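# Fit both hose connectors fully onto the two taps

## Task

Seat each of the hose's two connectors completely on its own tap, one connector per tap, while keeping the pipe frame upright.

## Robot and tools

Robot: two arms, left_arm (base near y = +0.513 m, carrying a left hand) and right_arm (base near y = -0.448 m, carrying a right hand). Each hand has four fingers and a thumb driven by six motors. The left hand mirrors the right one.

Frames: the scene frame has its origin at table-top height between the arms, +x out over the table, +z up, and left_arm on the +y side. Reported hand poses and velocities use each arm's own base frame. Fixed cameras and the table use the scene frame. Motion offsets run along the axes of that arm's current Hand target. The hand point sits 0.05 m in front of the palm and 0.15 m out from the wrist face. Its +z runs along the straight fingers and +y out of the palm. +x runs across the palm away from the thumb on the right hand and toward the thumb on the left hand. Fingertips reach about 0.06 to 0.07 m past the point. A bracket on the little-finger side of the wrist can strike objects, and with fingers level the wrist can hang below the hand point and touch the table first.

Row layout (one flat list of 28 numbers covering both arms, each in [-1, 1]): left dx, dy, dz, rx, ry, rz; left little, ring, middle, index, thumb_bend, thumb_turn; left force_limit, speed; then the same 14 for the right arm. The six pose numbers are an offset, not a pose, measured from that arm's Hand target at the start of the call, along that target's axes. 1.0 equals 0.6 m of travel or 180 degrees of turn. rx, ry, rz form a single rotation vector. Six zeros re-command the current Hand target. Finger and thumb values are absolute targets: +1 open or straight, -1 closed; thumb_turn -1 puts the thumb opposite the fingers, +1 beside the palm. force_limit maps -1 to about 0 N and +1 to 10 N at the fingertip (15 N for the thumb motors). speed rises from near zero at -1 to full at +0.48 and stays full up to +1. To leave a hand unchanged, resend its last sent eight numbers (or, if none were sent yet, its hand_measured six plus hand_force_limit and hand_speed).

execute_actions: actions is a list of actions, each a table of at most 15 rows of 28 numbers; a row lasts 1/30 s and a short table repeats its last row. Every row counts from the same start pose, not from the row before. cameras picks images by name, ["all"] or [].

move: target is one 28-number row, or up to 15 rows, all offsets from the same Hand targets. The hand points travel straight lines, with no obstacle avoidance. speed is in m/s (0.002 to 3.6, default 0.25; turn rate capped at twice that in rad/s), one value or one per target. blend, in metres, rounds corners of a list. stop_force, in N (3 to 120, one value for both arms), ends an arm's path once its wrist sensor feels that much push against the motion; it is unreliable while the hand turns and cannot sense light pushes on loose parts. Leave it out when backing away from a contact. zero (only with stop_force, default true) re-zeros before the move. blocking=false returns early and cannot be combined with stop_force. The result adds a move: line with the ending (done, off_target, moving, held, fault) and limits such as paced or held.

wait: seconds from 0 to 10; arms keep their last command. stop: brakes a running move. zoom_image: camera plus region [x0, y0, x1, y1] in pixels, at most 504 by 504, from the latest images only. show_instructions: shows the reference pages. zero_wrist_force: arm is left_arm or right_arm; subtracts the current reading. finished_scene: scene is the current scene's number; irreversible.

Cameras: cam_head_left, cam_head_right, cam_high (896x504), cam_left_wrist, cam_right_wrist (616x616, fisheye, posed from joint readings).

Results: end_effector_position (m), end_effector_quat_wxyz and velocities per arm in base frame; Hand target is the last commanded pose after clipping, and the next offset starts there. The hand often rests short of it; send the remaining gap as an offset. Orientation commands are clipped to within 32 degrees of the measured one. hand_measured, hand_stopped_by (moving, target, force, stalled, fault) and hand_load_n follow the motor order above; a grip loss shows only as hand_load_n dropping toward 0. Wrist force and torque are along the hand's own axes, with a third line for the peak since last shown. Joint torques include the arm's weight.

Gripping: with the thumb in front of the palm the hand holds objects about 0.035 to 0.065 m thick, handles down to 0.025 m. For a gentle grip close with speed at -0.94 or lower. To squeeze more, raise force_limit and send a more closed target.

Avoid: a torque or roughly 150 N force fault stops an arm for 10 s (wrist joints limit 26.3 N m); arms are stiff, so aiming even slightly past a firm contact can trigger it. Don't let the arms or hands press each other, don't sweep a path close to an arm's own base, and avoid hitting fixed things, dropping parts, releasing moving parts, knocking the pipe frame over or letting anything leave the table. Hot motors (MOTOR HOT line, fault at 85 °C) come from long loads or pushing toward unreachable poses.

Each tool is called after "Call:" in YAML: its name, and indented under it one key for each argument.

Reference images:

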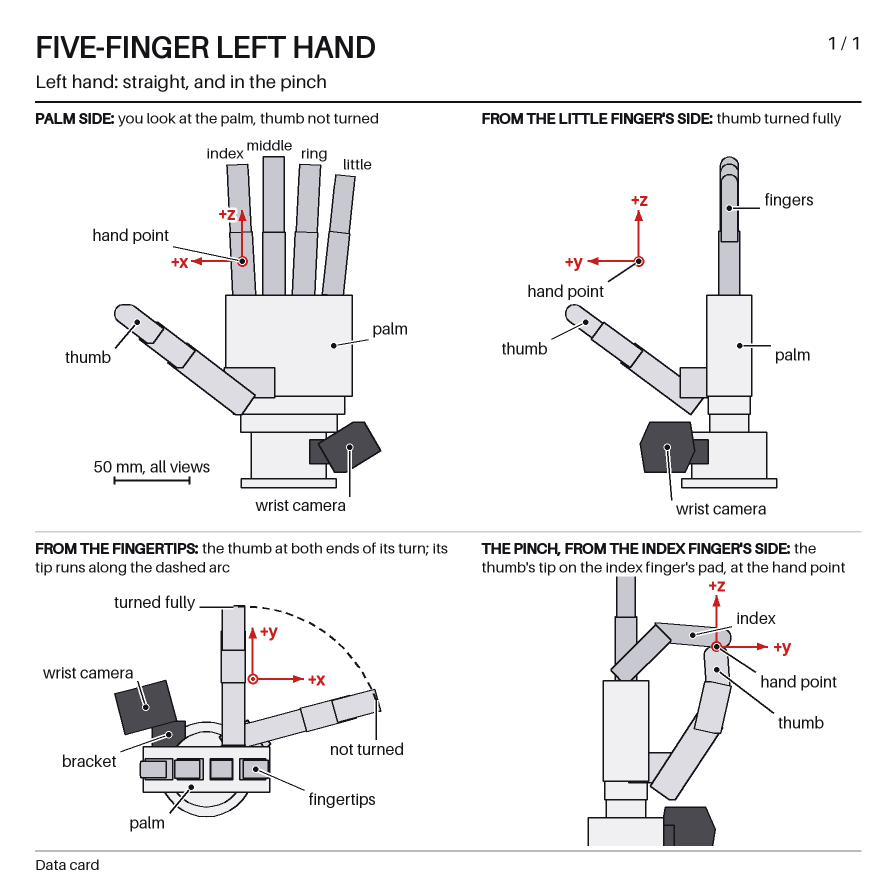

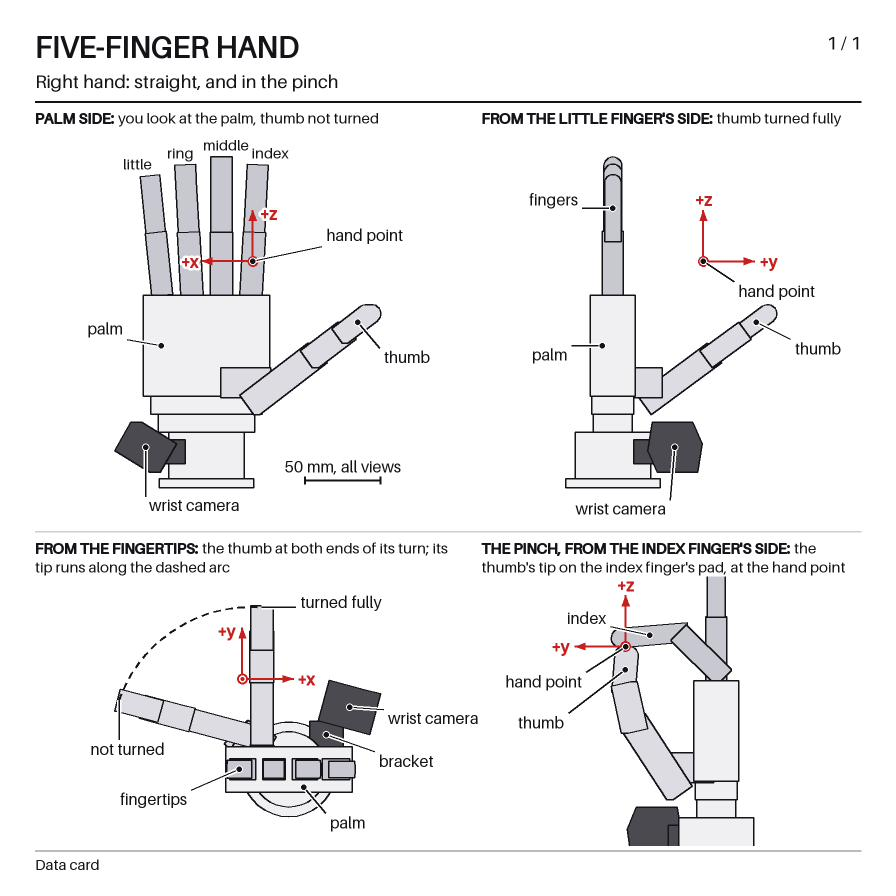

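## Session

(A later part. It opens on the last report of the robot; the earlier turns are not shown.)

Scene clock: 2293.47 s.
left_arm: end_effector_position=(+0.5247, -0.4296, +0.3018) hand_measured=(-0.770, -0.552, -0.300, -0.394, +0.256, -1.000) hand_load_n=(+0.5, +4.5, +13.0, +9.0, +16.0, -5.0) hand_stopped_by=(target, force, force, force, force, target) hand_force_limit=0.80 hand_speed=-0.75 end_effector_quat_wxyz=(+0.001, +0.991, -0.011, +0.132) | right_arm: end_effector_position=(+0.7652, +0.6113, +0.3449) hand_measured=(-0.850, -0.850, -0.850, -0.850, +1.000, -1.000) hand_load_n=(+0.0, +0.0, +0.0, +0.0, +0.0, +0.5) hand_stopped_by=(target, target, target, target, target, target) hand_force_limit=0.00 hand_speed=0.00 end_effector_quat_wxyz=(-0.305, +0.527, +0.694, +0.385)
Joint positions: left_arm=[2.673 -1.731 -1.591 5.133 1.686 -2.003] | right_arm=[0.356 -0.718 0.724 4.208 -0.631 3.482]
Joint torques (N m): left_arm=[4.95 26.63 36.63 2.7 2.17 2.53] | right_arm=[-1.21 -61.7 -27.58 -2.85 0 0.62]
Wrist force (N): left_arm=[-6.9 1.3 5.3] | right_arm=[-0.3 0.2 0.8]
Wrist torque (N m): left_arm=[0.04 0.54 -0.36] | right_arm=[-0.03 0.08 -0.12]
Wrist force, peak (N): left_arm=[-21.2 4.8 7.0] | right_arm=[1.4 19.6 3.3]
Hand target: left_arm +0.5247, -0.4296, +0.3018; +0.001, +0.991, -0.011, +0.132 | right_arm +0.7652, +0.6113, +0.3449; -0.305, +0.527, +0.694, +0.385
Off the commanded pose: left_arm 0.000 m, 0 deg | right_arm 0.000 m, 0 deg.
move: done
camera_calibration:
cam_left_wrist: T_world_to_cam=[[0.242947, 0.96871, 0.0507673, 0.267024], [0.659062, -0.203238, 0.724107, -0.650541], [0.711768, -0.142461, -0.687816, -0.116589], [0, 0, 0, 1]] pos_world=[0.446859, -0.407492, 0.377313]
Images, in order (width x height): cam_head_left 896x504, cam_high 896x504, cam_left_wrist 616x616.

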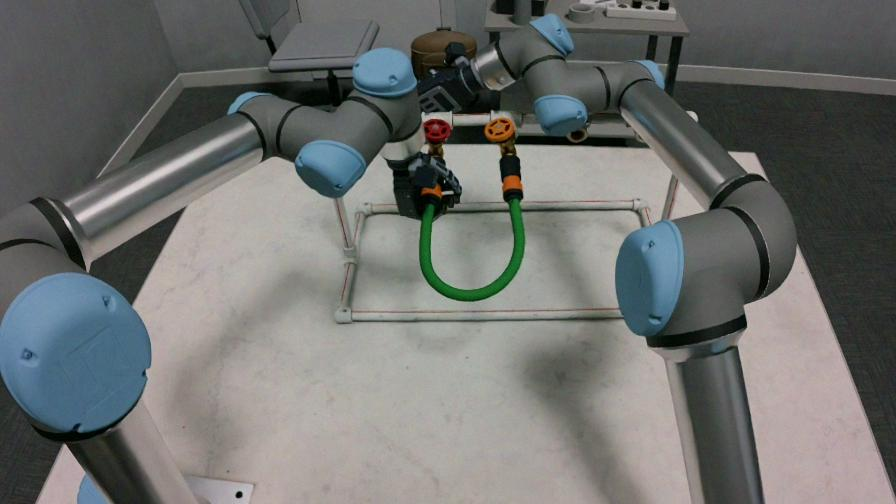

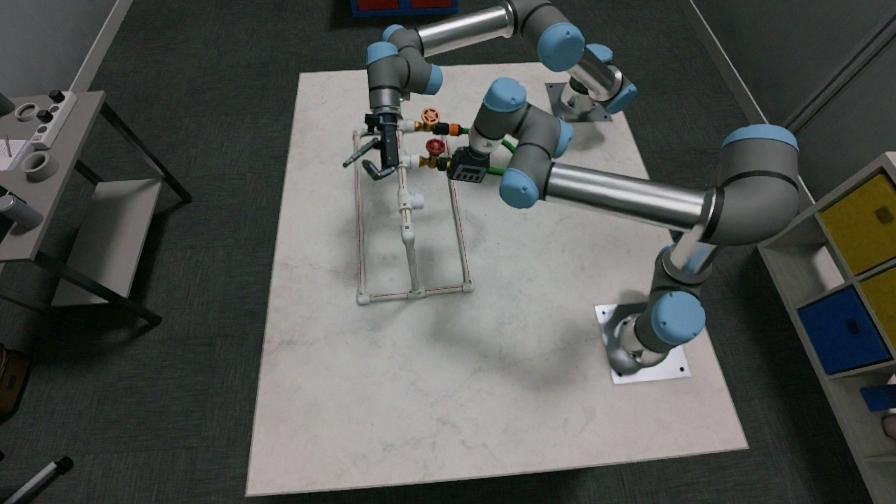

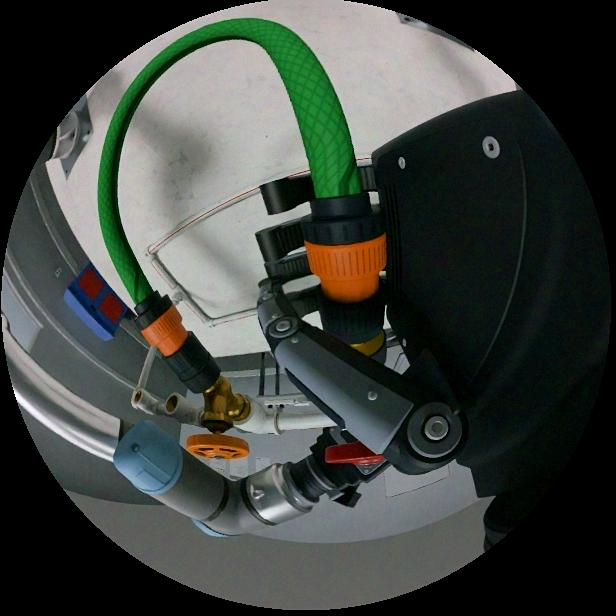

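Call:
move:
  target: [0, 0, 0, 0, 0, 0, 1, 1, 1, 1, 0.8, -1, 0.8, -0.3, 0,0,0,0,0,0,-0.85,-0.85,-0.85,-0.85,1,-1,0,0]
  speed: 0.02

Call:
move:
  target:
    - [-0.0367, 0, 0, 0, 0, 0, 1, 1, 1, 1, 0.8, -1, 0.8, -0.3, 0,0,0,0,0,0,-0.85,-0.85,-0.85,-0.85,1,-1,0,0]
    - [-0.0367, 0, 0.03, 0, 0, 0, 1, 1, 1, 1, 0.8, -1, 0.8, -0.3, 0,0,0,0,0,0,-0.85,-0.85,-0.85,-0.85,1,-1,0,0]
  speed: 0.03
  cameras: ["cam_head_left", "cam_high", "cam_left_wrist"]

Call:
zoom_image:
  camera: "cam_left_wrist"
  region: [230, 200, 530, 500]

Call:
zoom_image:
  camera: "cam_head_left"
  region: [395, 110, 485, 230]

Call:
zoom_image:
  camera: "cam_high"
  region: [360, 90, 520, 210]

Scene clock: 2343.80 s.
left_arm: end_effector_position=(+0.5247, -0.4296, +0.3018) hand_measured=(+1.000, +1.000, +1.000, +1.000, +0.800, -1.000) hand_load_n=(+0.0, +0.0, +0.5, +0.0, +0.0, +0.0) hand_stopped_by=(target, target, target, target, target, target) hand_force_limit=0.80 hand_speed=-0.30 end_effector_quat_wxyz=(+0.001, +0.991, -0.011, +0.132) | right_arm: end_effector_position=(+0.7652, +0.6113, +0.3449) hand_measured=(-0.850, -0.850, -0.850, -0.850, +1.000, -1.000) hand_load_n=(+0.0, +0.0, +0.0, +0.0, +0.0, +0.0) hand_stopped_by=(target, target, target, target, target, target) hand_force_limit=0.00 hand_speed=0.00 end_effector_quat_wxyz=(-0.305, +0.527, +0.694, +0.385)
Joint positions: left_arm=[2.673 -1.731 -1.591 5.133 1.686 -2.003] | right_arm=[0.356 -0.718 0.724 4.208 -0.631 3.482]
Joint torques (N m): left_arm=[-8.82 26.38 12.86 2.55 -0.99 2.49] | right_arm=[11.84 -61.07 -25.36 -3.13 -0.04 0.66]
Wrist force (N): left_arm=[-2.5 0.8 -1.6] | right_arm=[-0.5 -0.8 0.7]
Wrist torque (N m): left_arm=[0.14 0.21 -0.26] | right_arm=[-0.07 0.11 -0.15]
Wrist force, peak (N): left_arm=[-7.2 1.1 5.6] | right_arm=[-0.4 -1.1 0.5]
Hand target: left_arm +0.5247, -0.4296, +0.3018; +0.001, +0.991, -0.011, +0.132 | right_arm +0.7652, +0.6113, +0.3449; -0.305, +0.527, +0.694, +0.385
Off the commanded pose: left_arm 0.000 m, 0 deg | right_arm 0.000 m, 0 deg.
move: done

Scene clock: 2345.77 s.
left_arm: end_effector_position=(+0.5082, -0.4292, +0.2787) hand_measured=(+1.000, +1.000, +1.000, +1.000, +0.800, -1.000) hand_load_n=(+0.0, +0.0, +0.0, +0.0, +0.0, +0.0) hand_stopped_by=(target, target, target, target, target, target) hand_force_limit=0.80 hand_speed=-0.30 end_effector_quat_wxyz=(+0.001, +0.991, -0.011, +0.132) | right_arm: end_effector_position=(+0.7652, +0.6113, +0.3449) hand_measured=(-0.850, -0.850, -0.850, -0.850, +1.000, -1.000) hand_load_n=(+0.0, +0.0, +0.0, +0.0, +0.0, +0.5) hand_stopped_by=(target, target, target, target, target, target) hand_force_limit=0.00 hand_speed=0.00 end_effector_quat_wxyz=(-0.305, +0.527, +0.694, +0.385)
Joint positions: left_arm=[2.659 -1.712 -1.673 5.194 1.689 -2.016] | right_arm=[0.356 -0.718 0.724 4.208 -0.631 3.482]
Joint torques (N m): left_arm=[9.5 20.27 12.3 4.45 -1.6 2.69] | right_arm=[8.89 -60.99 -24.88 -3.41 -0.03 0.63]
Wrist force (N): left_arm=[-2.7 0.3 -1.7] | right_arm=[-0.5 -0.8 0.6]
Wrist torque (N m): left_arm=[0.11 0.23 -0.26] | right_arm=[-0.07 0.12 -0.15]
Wrist force, peak (N): left_arm=[-2.8 0.8 -1.8] | right_arm=[-0.5 -1.0 0.7]
Hand target: left_arm +0.5082, -0.4292, +0.2787; +0.001, +0.991, -0.011, +0.132 | right_arm +0.7652, +0.6113, +0.3449; -0.305, +0.527, +0.694, +0.385
Off the commanded pose: left_arm 0.000 m, 0 deg | right_arm 0.000 m, 0 deg.
move: done
camera_calibration:
cam_left_wrist: T_world_to_cam=[[0.242947, 0.96871, 0.0507673, 0.271837], [0.659062, -0.203238, 0.724107, -0.622864], [0.711768, -0.142461, -0.687816, -0.120537], [0, 0, 0, 1]] pos_world=[0.430259, -0.407092, 0.354313]
Images, in order (width x height): cam_head_left 896x504, cam_high 896x504, cam_left_wrist 616x616.

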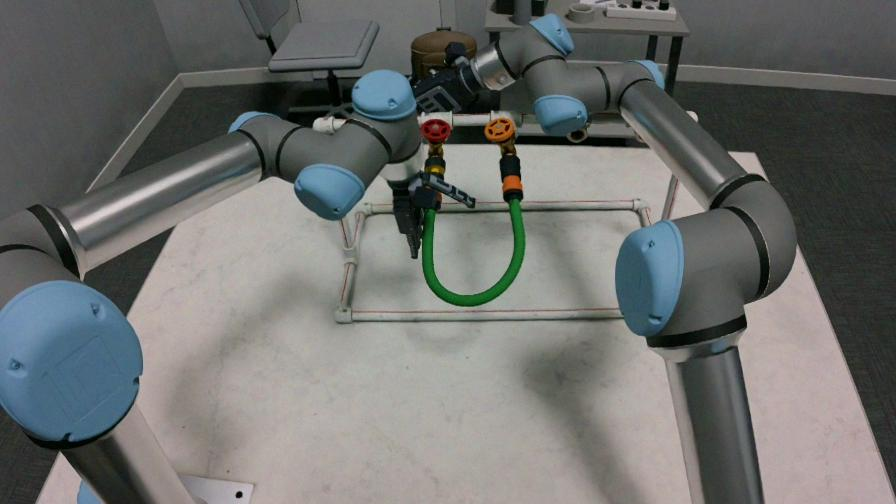

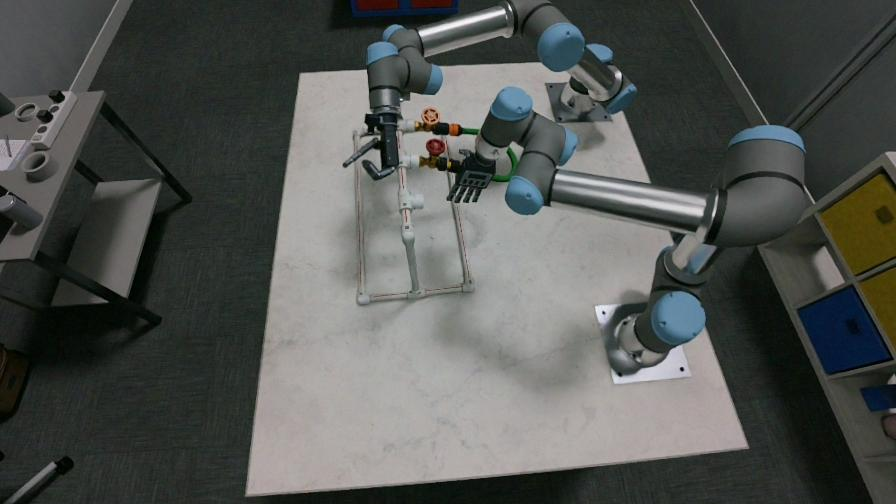

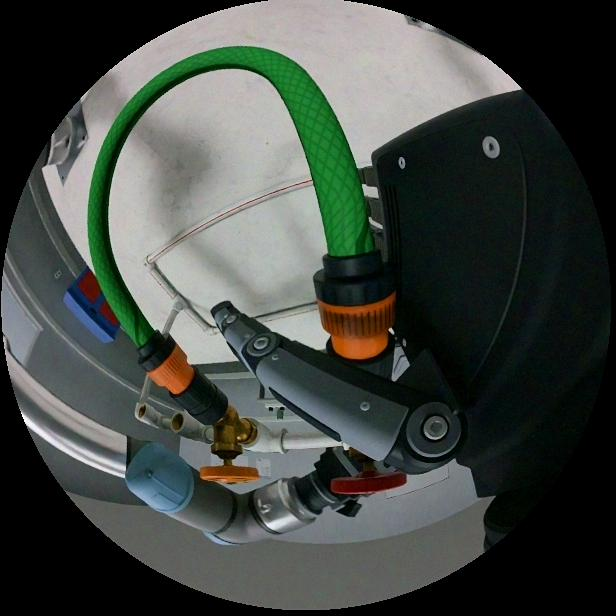

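Scaled by 1.680 from the camera's 616x616 image, which has a finer 880x880 frame.

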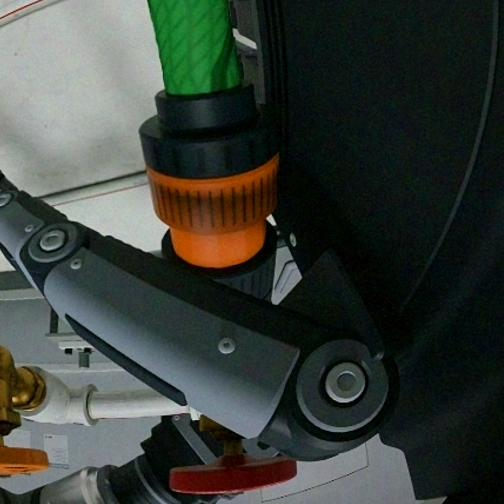

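Scaled by 4.200 from the camera's 896x504 image, which has a finer 1280x720 frame.

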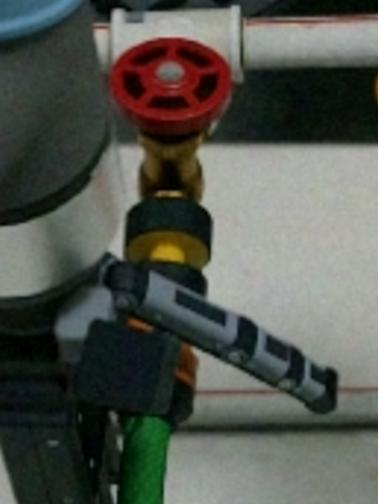

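Scaled by 3.150 from the camera's 896x504 image, which has a finer 1280x720 frame.

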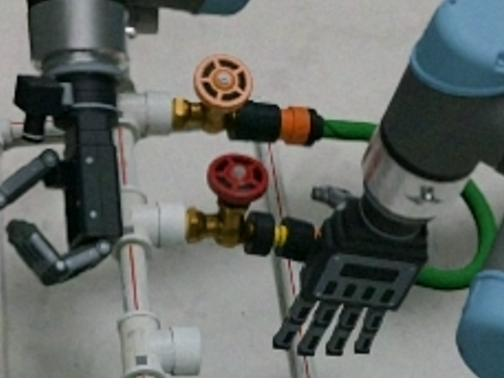

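Call:
zoom_image:
  camera: "cam_high"
  region: [425, 140, 485, 185]

Call:
zoom_image:
  camera: "cam_head_left"
  region: [415, 145, 465, 215]

Call:
zoom_image:
  camera: "cam_head_right"
  region: [400, 145, 450, 215]

Scaled by 8.400 from the camera's 896x504 image, which has a finer 1280x720 frame.

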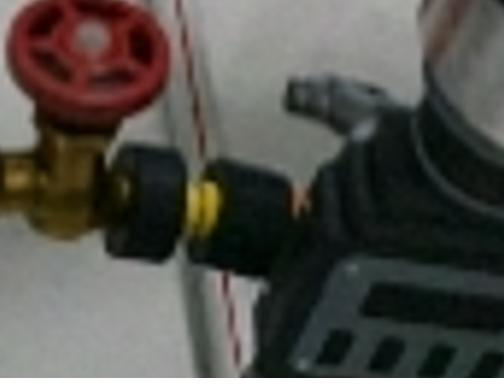

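Scaled by 7.200 from the camera's 896x504 image, which has a finer 1280x720 frame.

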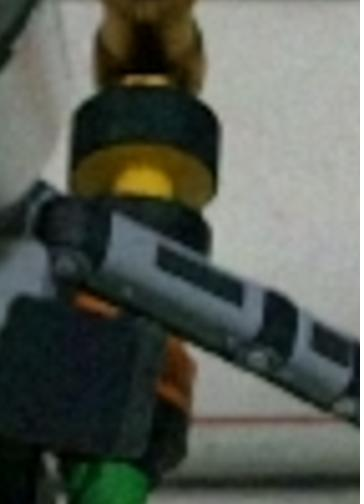

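This scene's latest camera images include none from cam_head_right. They are from: cam_head_left, cam_high, cam_left_wrist. cam_head_right's image comes with the result of a call that names it in "cameras".

Call:
move:
  target: [0, 0, 0, 0, 0, -0.006, -1, -1, -0.1, -0.1, 0.8, -1, -0.5, -0.5, 0,0,0,0,0,0,-0.85,-0.85,-0.85,-0.85,1,-1,0,0]
  speed: 0.02
  cameras: ["cam_head_left", "cam_head_right", "cam_high", "cam_left_wrist"]

Call:
zoom_image:
  camera: "cam_left_wrist"
  region: [230, 200, 530, 500]

Call:
zoom_image:
  camera: "cam_head_right"
  region: [400, 145, 450, 215]

Scene clock: 2387.83 s.
left_arm: end_effector_position=(+0.5082, -0.4292, +0.2787) hand_measured=(-0.930, -0.974, -0.100, -0.100, +0.800, -1.000) hand_load_n=(+0.5, +9.5, +0.5, +0.0, +0.0, +0.0) hand_stopped_by=(force, force, target, target, target, target) hand_force_limit=-0.50 hand_speed=-0.50 end_effector_quat_wxyz=(+0.002, +0.991, -0.002, +0.132) | right_arm: end_effector_position=(+0.7652, +0.6113, +0.3449) hand_measured=(-0.850, -0.850, -0.850, -0.850, +1.000, -1.000) hand_load_n=(+0.0, +0.0, +0.0, +0.0, +0.0, +0.0) hand_stopped_by=(target, target, target, target, target, target) hand_force_limit=0.00 hand_speed=0.00 end_effector_quat_wxyz=(-0.305, +0.527, +0.694, +0.385)
Joint positions: left_arm=[2.657 -1.711 -1.675 5.195 1.689 -2.036] | right_arm=[0.356 -0.718 0.724 4.208 -0.631 3.482]
Joint torques (N m): left_arm=[-10.94 43.02 14.74 3.71 1.51 -2.56] | right_arm=[0.74 -61.13 -21.19 -3.83 0.09 0.48]
Wrist force (N): left_arm=[-4.9 -3.4 -1.1] | right_arm=[-0.7 0.5 0.1]
Wrist torque (N m): left_arm=[-0.02 0.35 -0.34] | right_arm=[0.05 0.11 -0.13]
Wrist force, peak (N): left_arm=[-5.6 -3.3 -0.7] | right_arm=[-0.4 -1.0 0.8]
Hand target: left_arm +0.5082, -0.4292, +0.2787; +0.002, +0.991, -0.002, +0.132 | right_arm +0.7652, +0.6113, +0.3449; -0.305, +0.527, +0.694, +0.385
Off the commanded pose: left_arm 0.000 m, 0 deg | right_arm 0.000 m, 0 deg.
move: done
camera_calibration:
cam_left_wrist: T_world_to_cam=[[0.225356, 0.973192, 0.0459566, 0.284004], [0.66267, -0.187687, 0.725012, -0.618203], [0.714201, -0.132932, -0.687202, -0.117949], [0, 0, 0, 1]] pos_world=[0.429902, -0.408099, 0.354098]
Images, in order (width x height): cam_head_left 896x504, cam_head_right 896x504, cam_high 896x504, cam_left_wrist 616x616.

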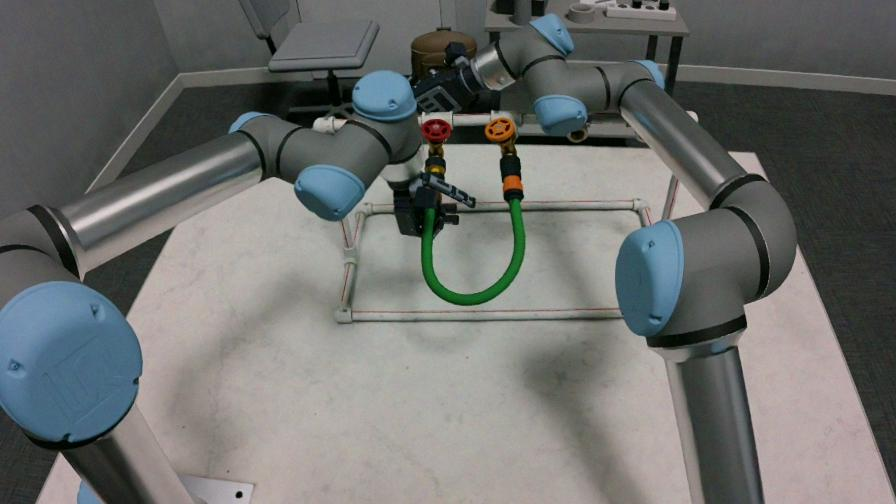

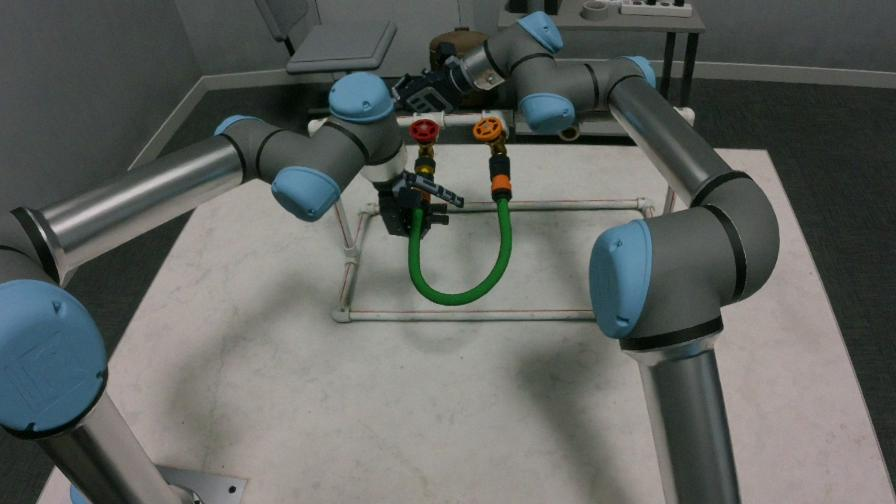

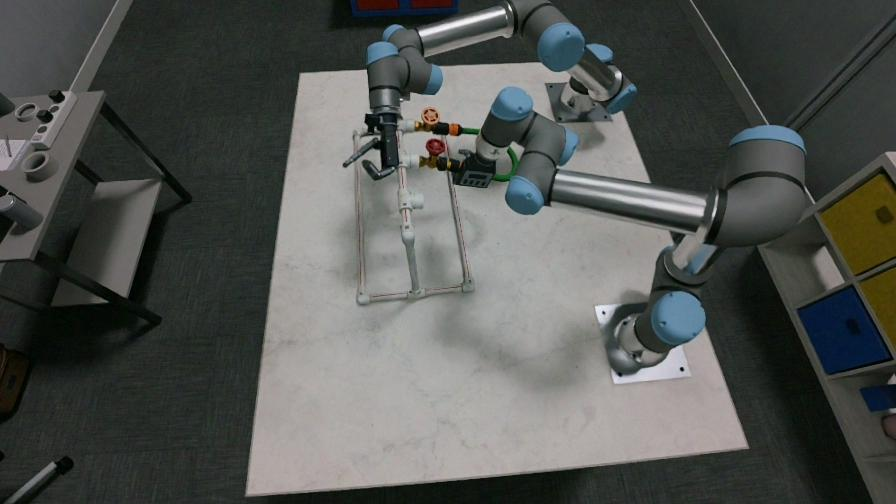

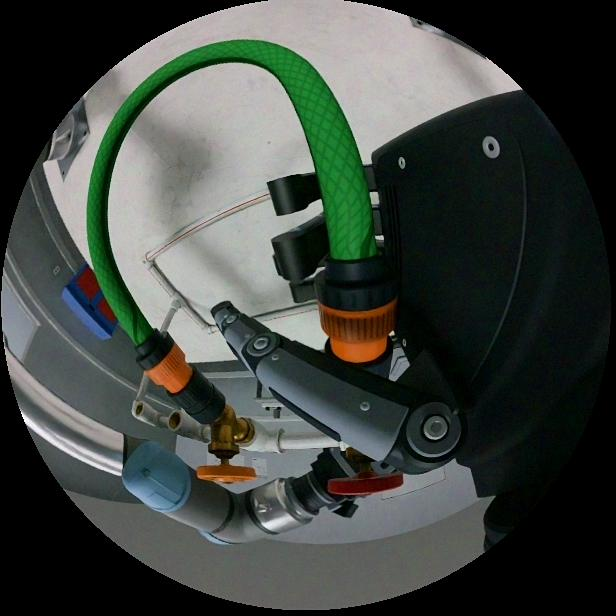

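Scaled by 1.680 from the camera's 616x616 image, which has a finer 880x880 frame.

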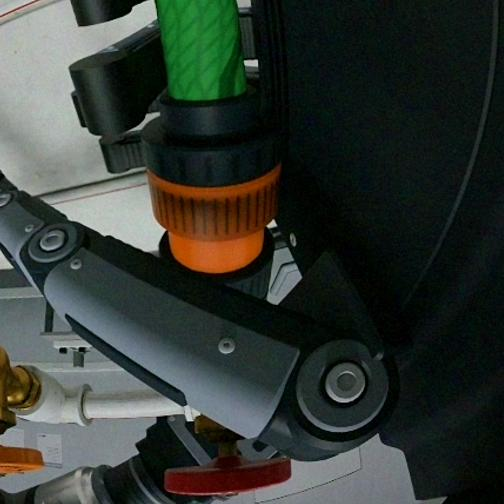

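Scaled by 7.200 from the camera's 896x504 image, which has a finer 1280x720 frame.

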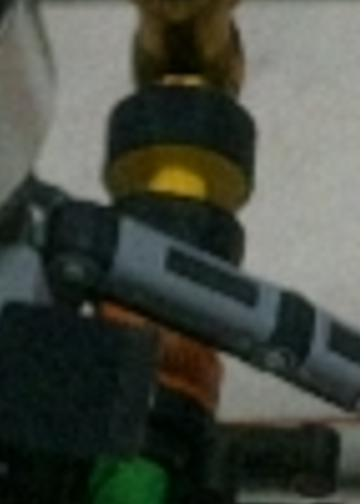

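Call:
move:
  target: [0, 0, 0, 0, 0, 0, -1, -1, -0.1, -0.1, -0.95, -1, 0.9, -0.75, 0,0,0,0,0,0,-0.85,-0.85,-0.85,-0.85,1,-1,0,0]
  speed: 0.02
  cameras: ["cam_head_left", "cam_head_right", "cam_high", "cam_left_wrist"]

Call:
zoom_image:
  camera: "cam_left_wrist"
  region: [230, 200, 530, 500]

Call:
zoom_image:
  camera: "cam_head_left"
  region: [415, 145, 465, 215]

Call:
zoom_image:
  camera: "cam_high"
  region: [425, 140, 485, 185]

Scene clock: 2395.87 s.
left_arm: end_effector_position=(+0.5082, -0.4292, +0.2787) hand_measured=(-0.930, -0.974, -0.100, -0.100, -0.132, -1.000) hand_load_n=(+0.0, +9.0, +0.0, +0.5, +14.5, +1.0) hand_stopped_by=(force, force, target, target, force, target) hand_force_limit=0.90 hand_speed=-0.75 end_effector_quat_wxyz=(+0.002, +0.991, -0.002, +0.132) | right_arm: end_effector_position=(+0.7652, +0.6113, +0.3449) hand_measured=(-0.850, -0.850, -0.850, -0.850, +1.000, -1.000) hand_load_n=(+0.0, +0.0, +0.0, +0.5, +0.0, +0.0) hand_stopped_by=(target, target, target, target, target, target) hand_force_limit=0.00 hand_speed=0.00 end_effector_quat_wxyz=(-0.305, +0.527, +0.694, +0.385)
Joint positions: left_arm=[2.657 -1.711 -1.675 5.195 1.689 -2.036] | right_arm=[0.356 -0.718 0.724 4.208 -0.631 3.482]
Joint torques (N m): left_arm=[-7.31 40.94 26.75 1.76 1 2.29] | right_arm=[-8.29 -60.03 -18.2 -4.1 0.17 0.49]
Wrist force (N): left_arm=[-5.9 0.5 -1.9] | right_arm=[-0.9 0.7 0.2]
Wrist torque (N m): left_arm=[0.14 0.44 -0.25] | right_arm=[0.05 0.14 -0.13]
Wrist force, peak (N): left_arm=[-5.2 -3.7 -1.1] | right_arm=[-0.9 0.7 0.3]
Hand target: left_arm +0.5082, -0.4292, +0.2787; +0.002, +0.991, -0.002, +0.132 | right_arm +0.7652, +0.6113, +0.3449; -0.305, +0.527, +0.694, +0.385
Off the commanded pose: left_arm 0.000 m, 0 deg | right_arm 0.000 m, 0 deg.
move: done
camera_calibration:
cam_left_wrist: T_world_to_cam=[[0.225372, 0.973189, 0.0459412, 0.284099], [0.662717, -0.187696, 0.724966, -0.618229], [0.714152, -0.132941, -0.68725, -0.117928], [0, 0, 0, 1]] pos_world=[0.429902, -0.408199, 0.354098]
Images, in order (width x height): cam_head_left 896x504, cam_head_right 896x504, cam_high 896x504, cam_left_wrist 616x616.

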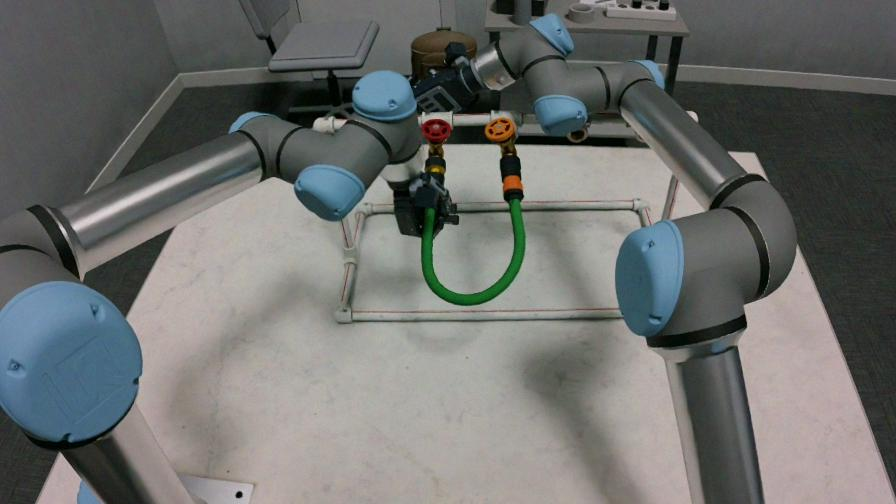

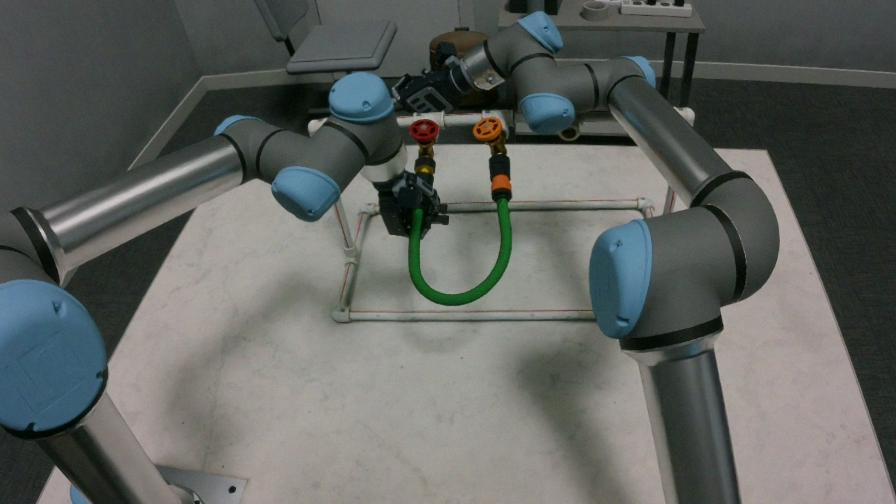

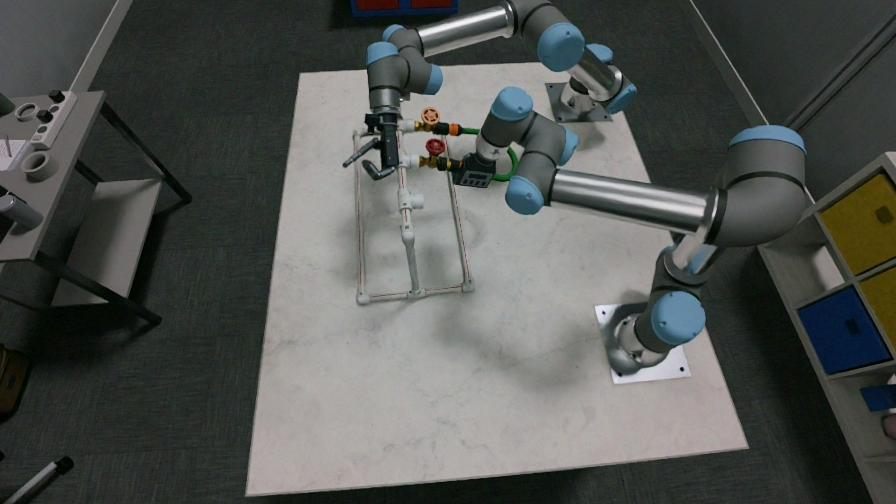

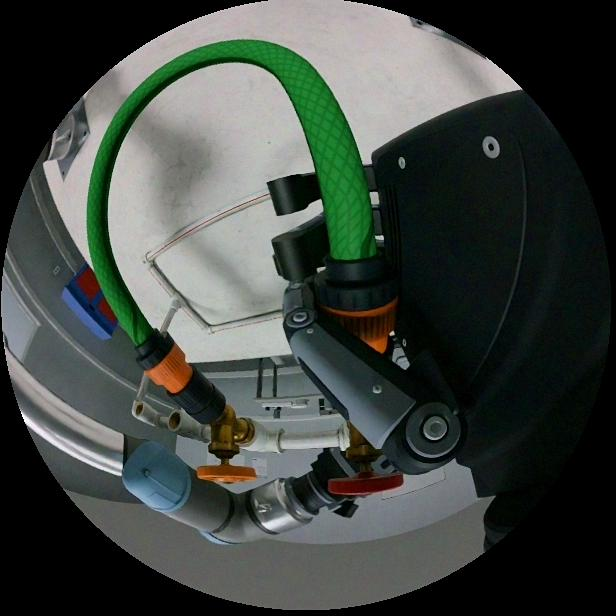

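Scaled by 1.680 from the camera's 616x616 image, which has a finer 880x880 frame.

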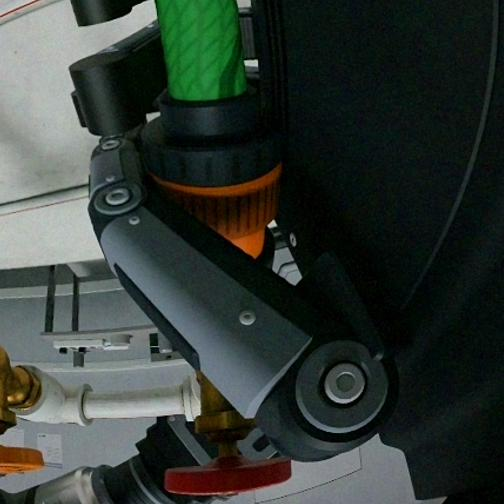

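Scaled by 7.200 from the camera's 896x504 image, which has a finer 1280x720 frame.

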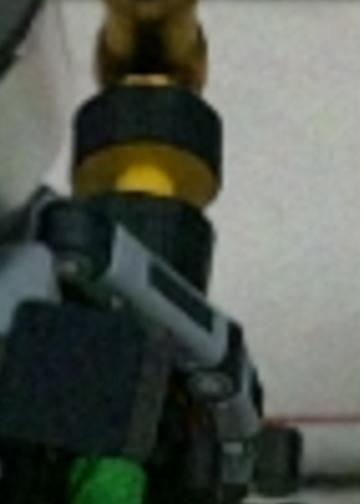

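Scaled by 8.400 from the camera's 896x504 image, which has a finer 1280x720 frame.

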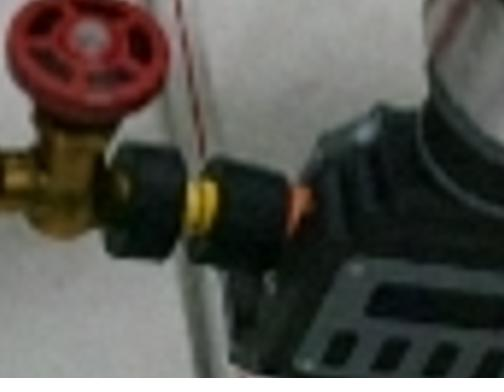

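Call:
move:
  target: [-0.005, 0, -0.004, 0, -0.0278, 0, -1, -1, -0.1, -0.1, -0.95, -1, 0.9, -0.75, 0,0,0,0,0,0,-0.85,-0.85,-0.85,-0.85,1,-1,0,0]
  speed: 0.02
  cameras: ["cam_head_left", "cam_head_right", "cam_high", "cam_left_wrist"]

Call:
zoom_image:
  camera: "cam_head_left"
  region: [415, 145, 465, 215]

Call:
zoom_image:
  camera: "cam_high"
  region: [425, 140, 485, 185]

Scene clock: 2410.30 s.
left_arm: end_effector_position=(+0.5047, -0.4291, +0.2802) hand_measured=(-0.930, -0.974, -0.100, -0.100, -0.132, -1.000) hand_load_n=(+1.0, +9.5, +0.0, +0.0, +14.5, +1.0) hand_stopped_by=(force, force, target, target, force, target) hand_force_limit=0.90 hand_speed=-0.75 end_effector_quat_wxyz=(+0.002, +0.996, -0.002, +0.089) | right_arm: end_effector_position=(+0.7652, +0.6113, +0.3449) hand_measured=(-0.850, -0.850, -0.850, -0.850, +1.000, -1.000) hand_load_n=(+0.0, +0.0, +0.0, +0.0, +0.0, +0.0) hand_stopped_by=(target, target, target, target, target, target) hand_force_limit=0.00 hand_speed=0.00 end_effector_quat_wxyz=(-0.305, +0.527, +0.694, +0.385)
Joint positions: left_arm=[2.672 -1.73 -1.61 5.072 1.648 -2.03] | right_arm=[0.356 -0.718 0.724 4.208 -0.631 3.482]
Joint torques (N m): left_arm=[12.26 21.57 34.11 2.24 -1.1 2.58] | right_arm=[-8.24 -60.25 -16.92 -3.96 0.07 0.42]
Wrist force (N): left_arm=[-10.7 -0.4 -0.4] | right_arm=[-1.5 4.4 -0.2]
Wrist torque (N m): left_arm=[0.13 0.68 -0.49] | right_arm=[0.25 0.14 -0.09]
Wrist force, peak (N): left_arm=[-11.1 -1.0 -0.1] | right_arm=[-1.3 4.5 -0.1]
Hand target: left_arm +0.5046, -0.4291, +0.2802; +0.002, +0.996, -0.002, +0.089 | right_arm +0.7652, +0.6113, +0.3449; -0.305, +0.527, +0.694, +0.385
Off the commanded pose: left_arm 0.000 m, 0 deg | right_arm 0.000 m, 0 deg.
move: done
camera_calibration:
cam_left_wrist: T_world_to_cam=[[0.228805, 0.97311, 0.0265527, 0.288369], [0.723222, -0.188181, 0.664483, -0.630796], [0.651612, -0.132833, -0.746831, -0.0660896], [0, 0, 0, 1]] pos_world=[0.43329, -0.408097, 0.362138]
Images, in order (width x height): cam_head_left 896x504, cam_head_right 896x504, cam_high 896x504, cam_left_wrist 616x616.

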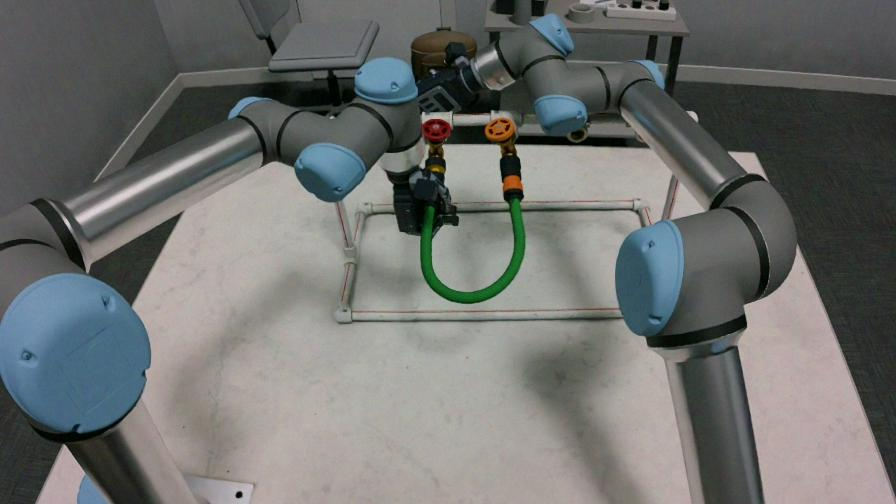

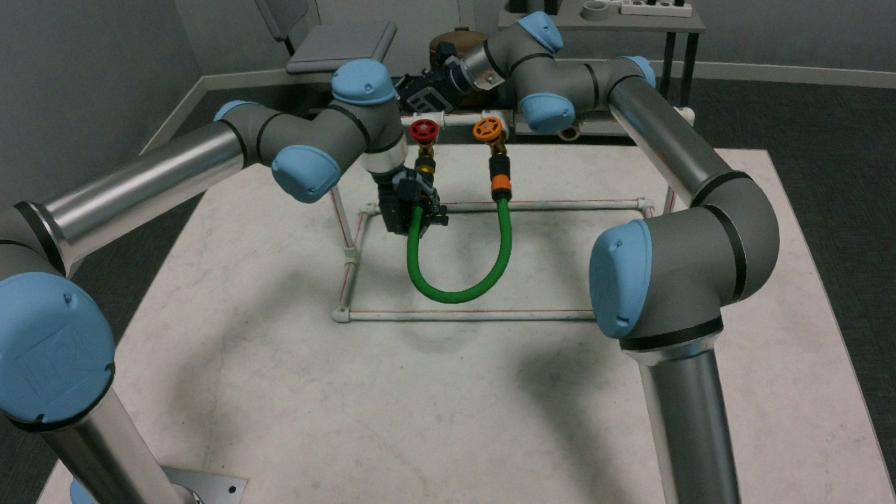

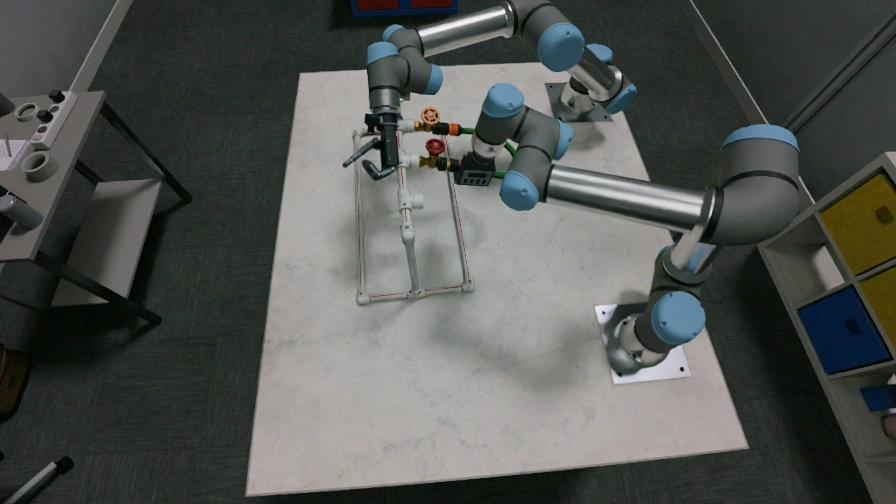

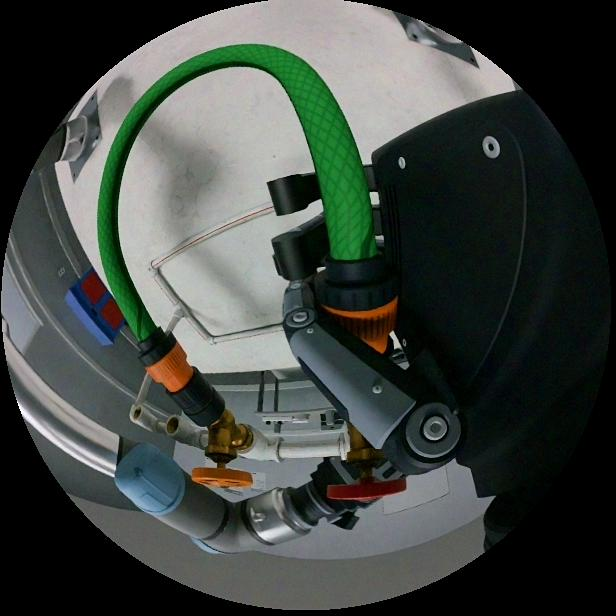

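Scaled by 7.200 from the camera's 896x504 image, which has a finer 1280x720 frame.

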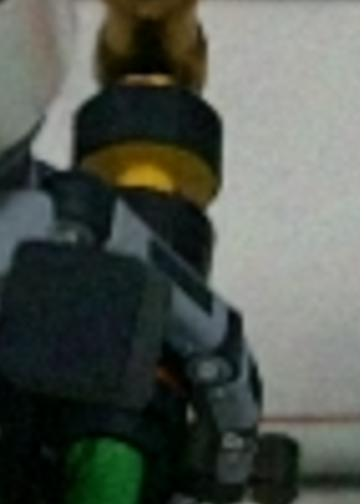

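Scaled by 8.400 from the camera's 896x504 image, which has a finer 1280x720 frame.

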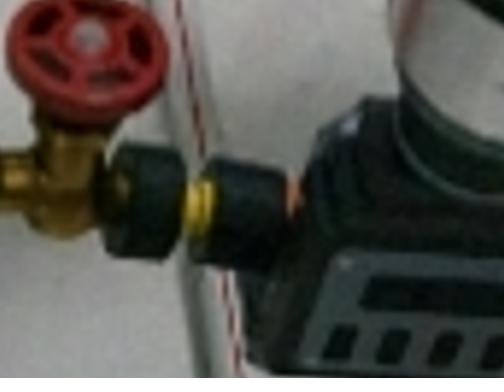

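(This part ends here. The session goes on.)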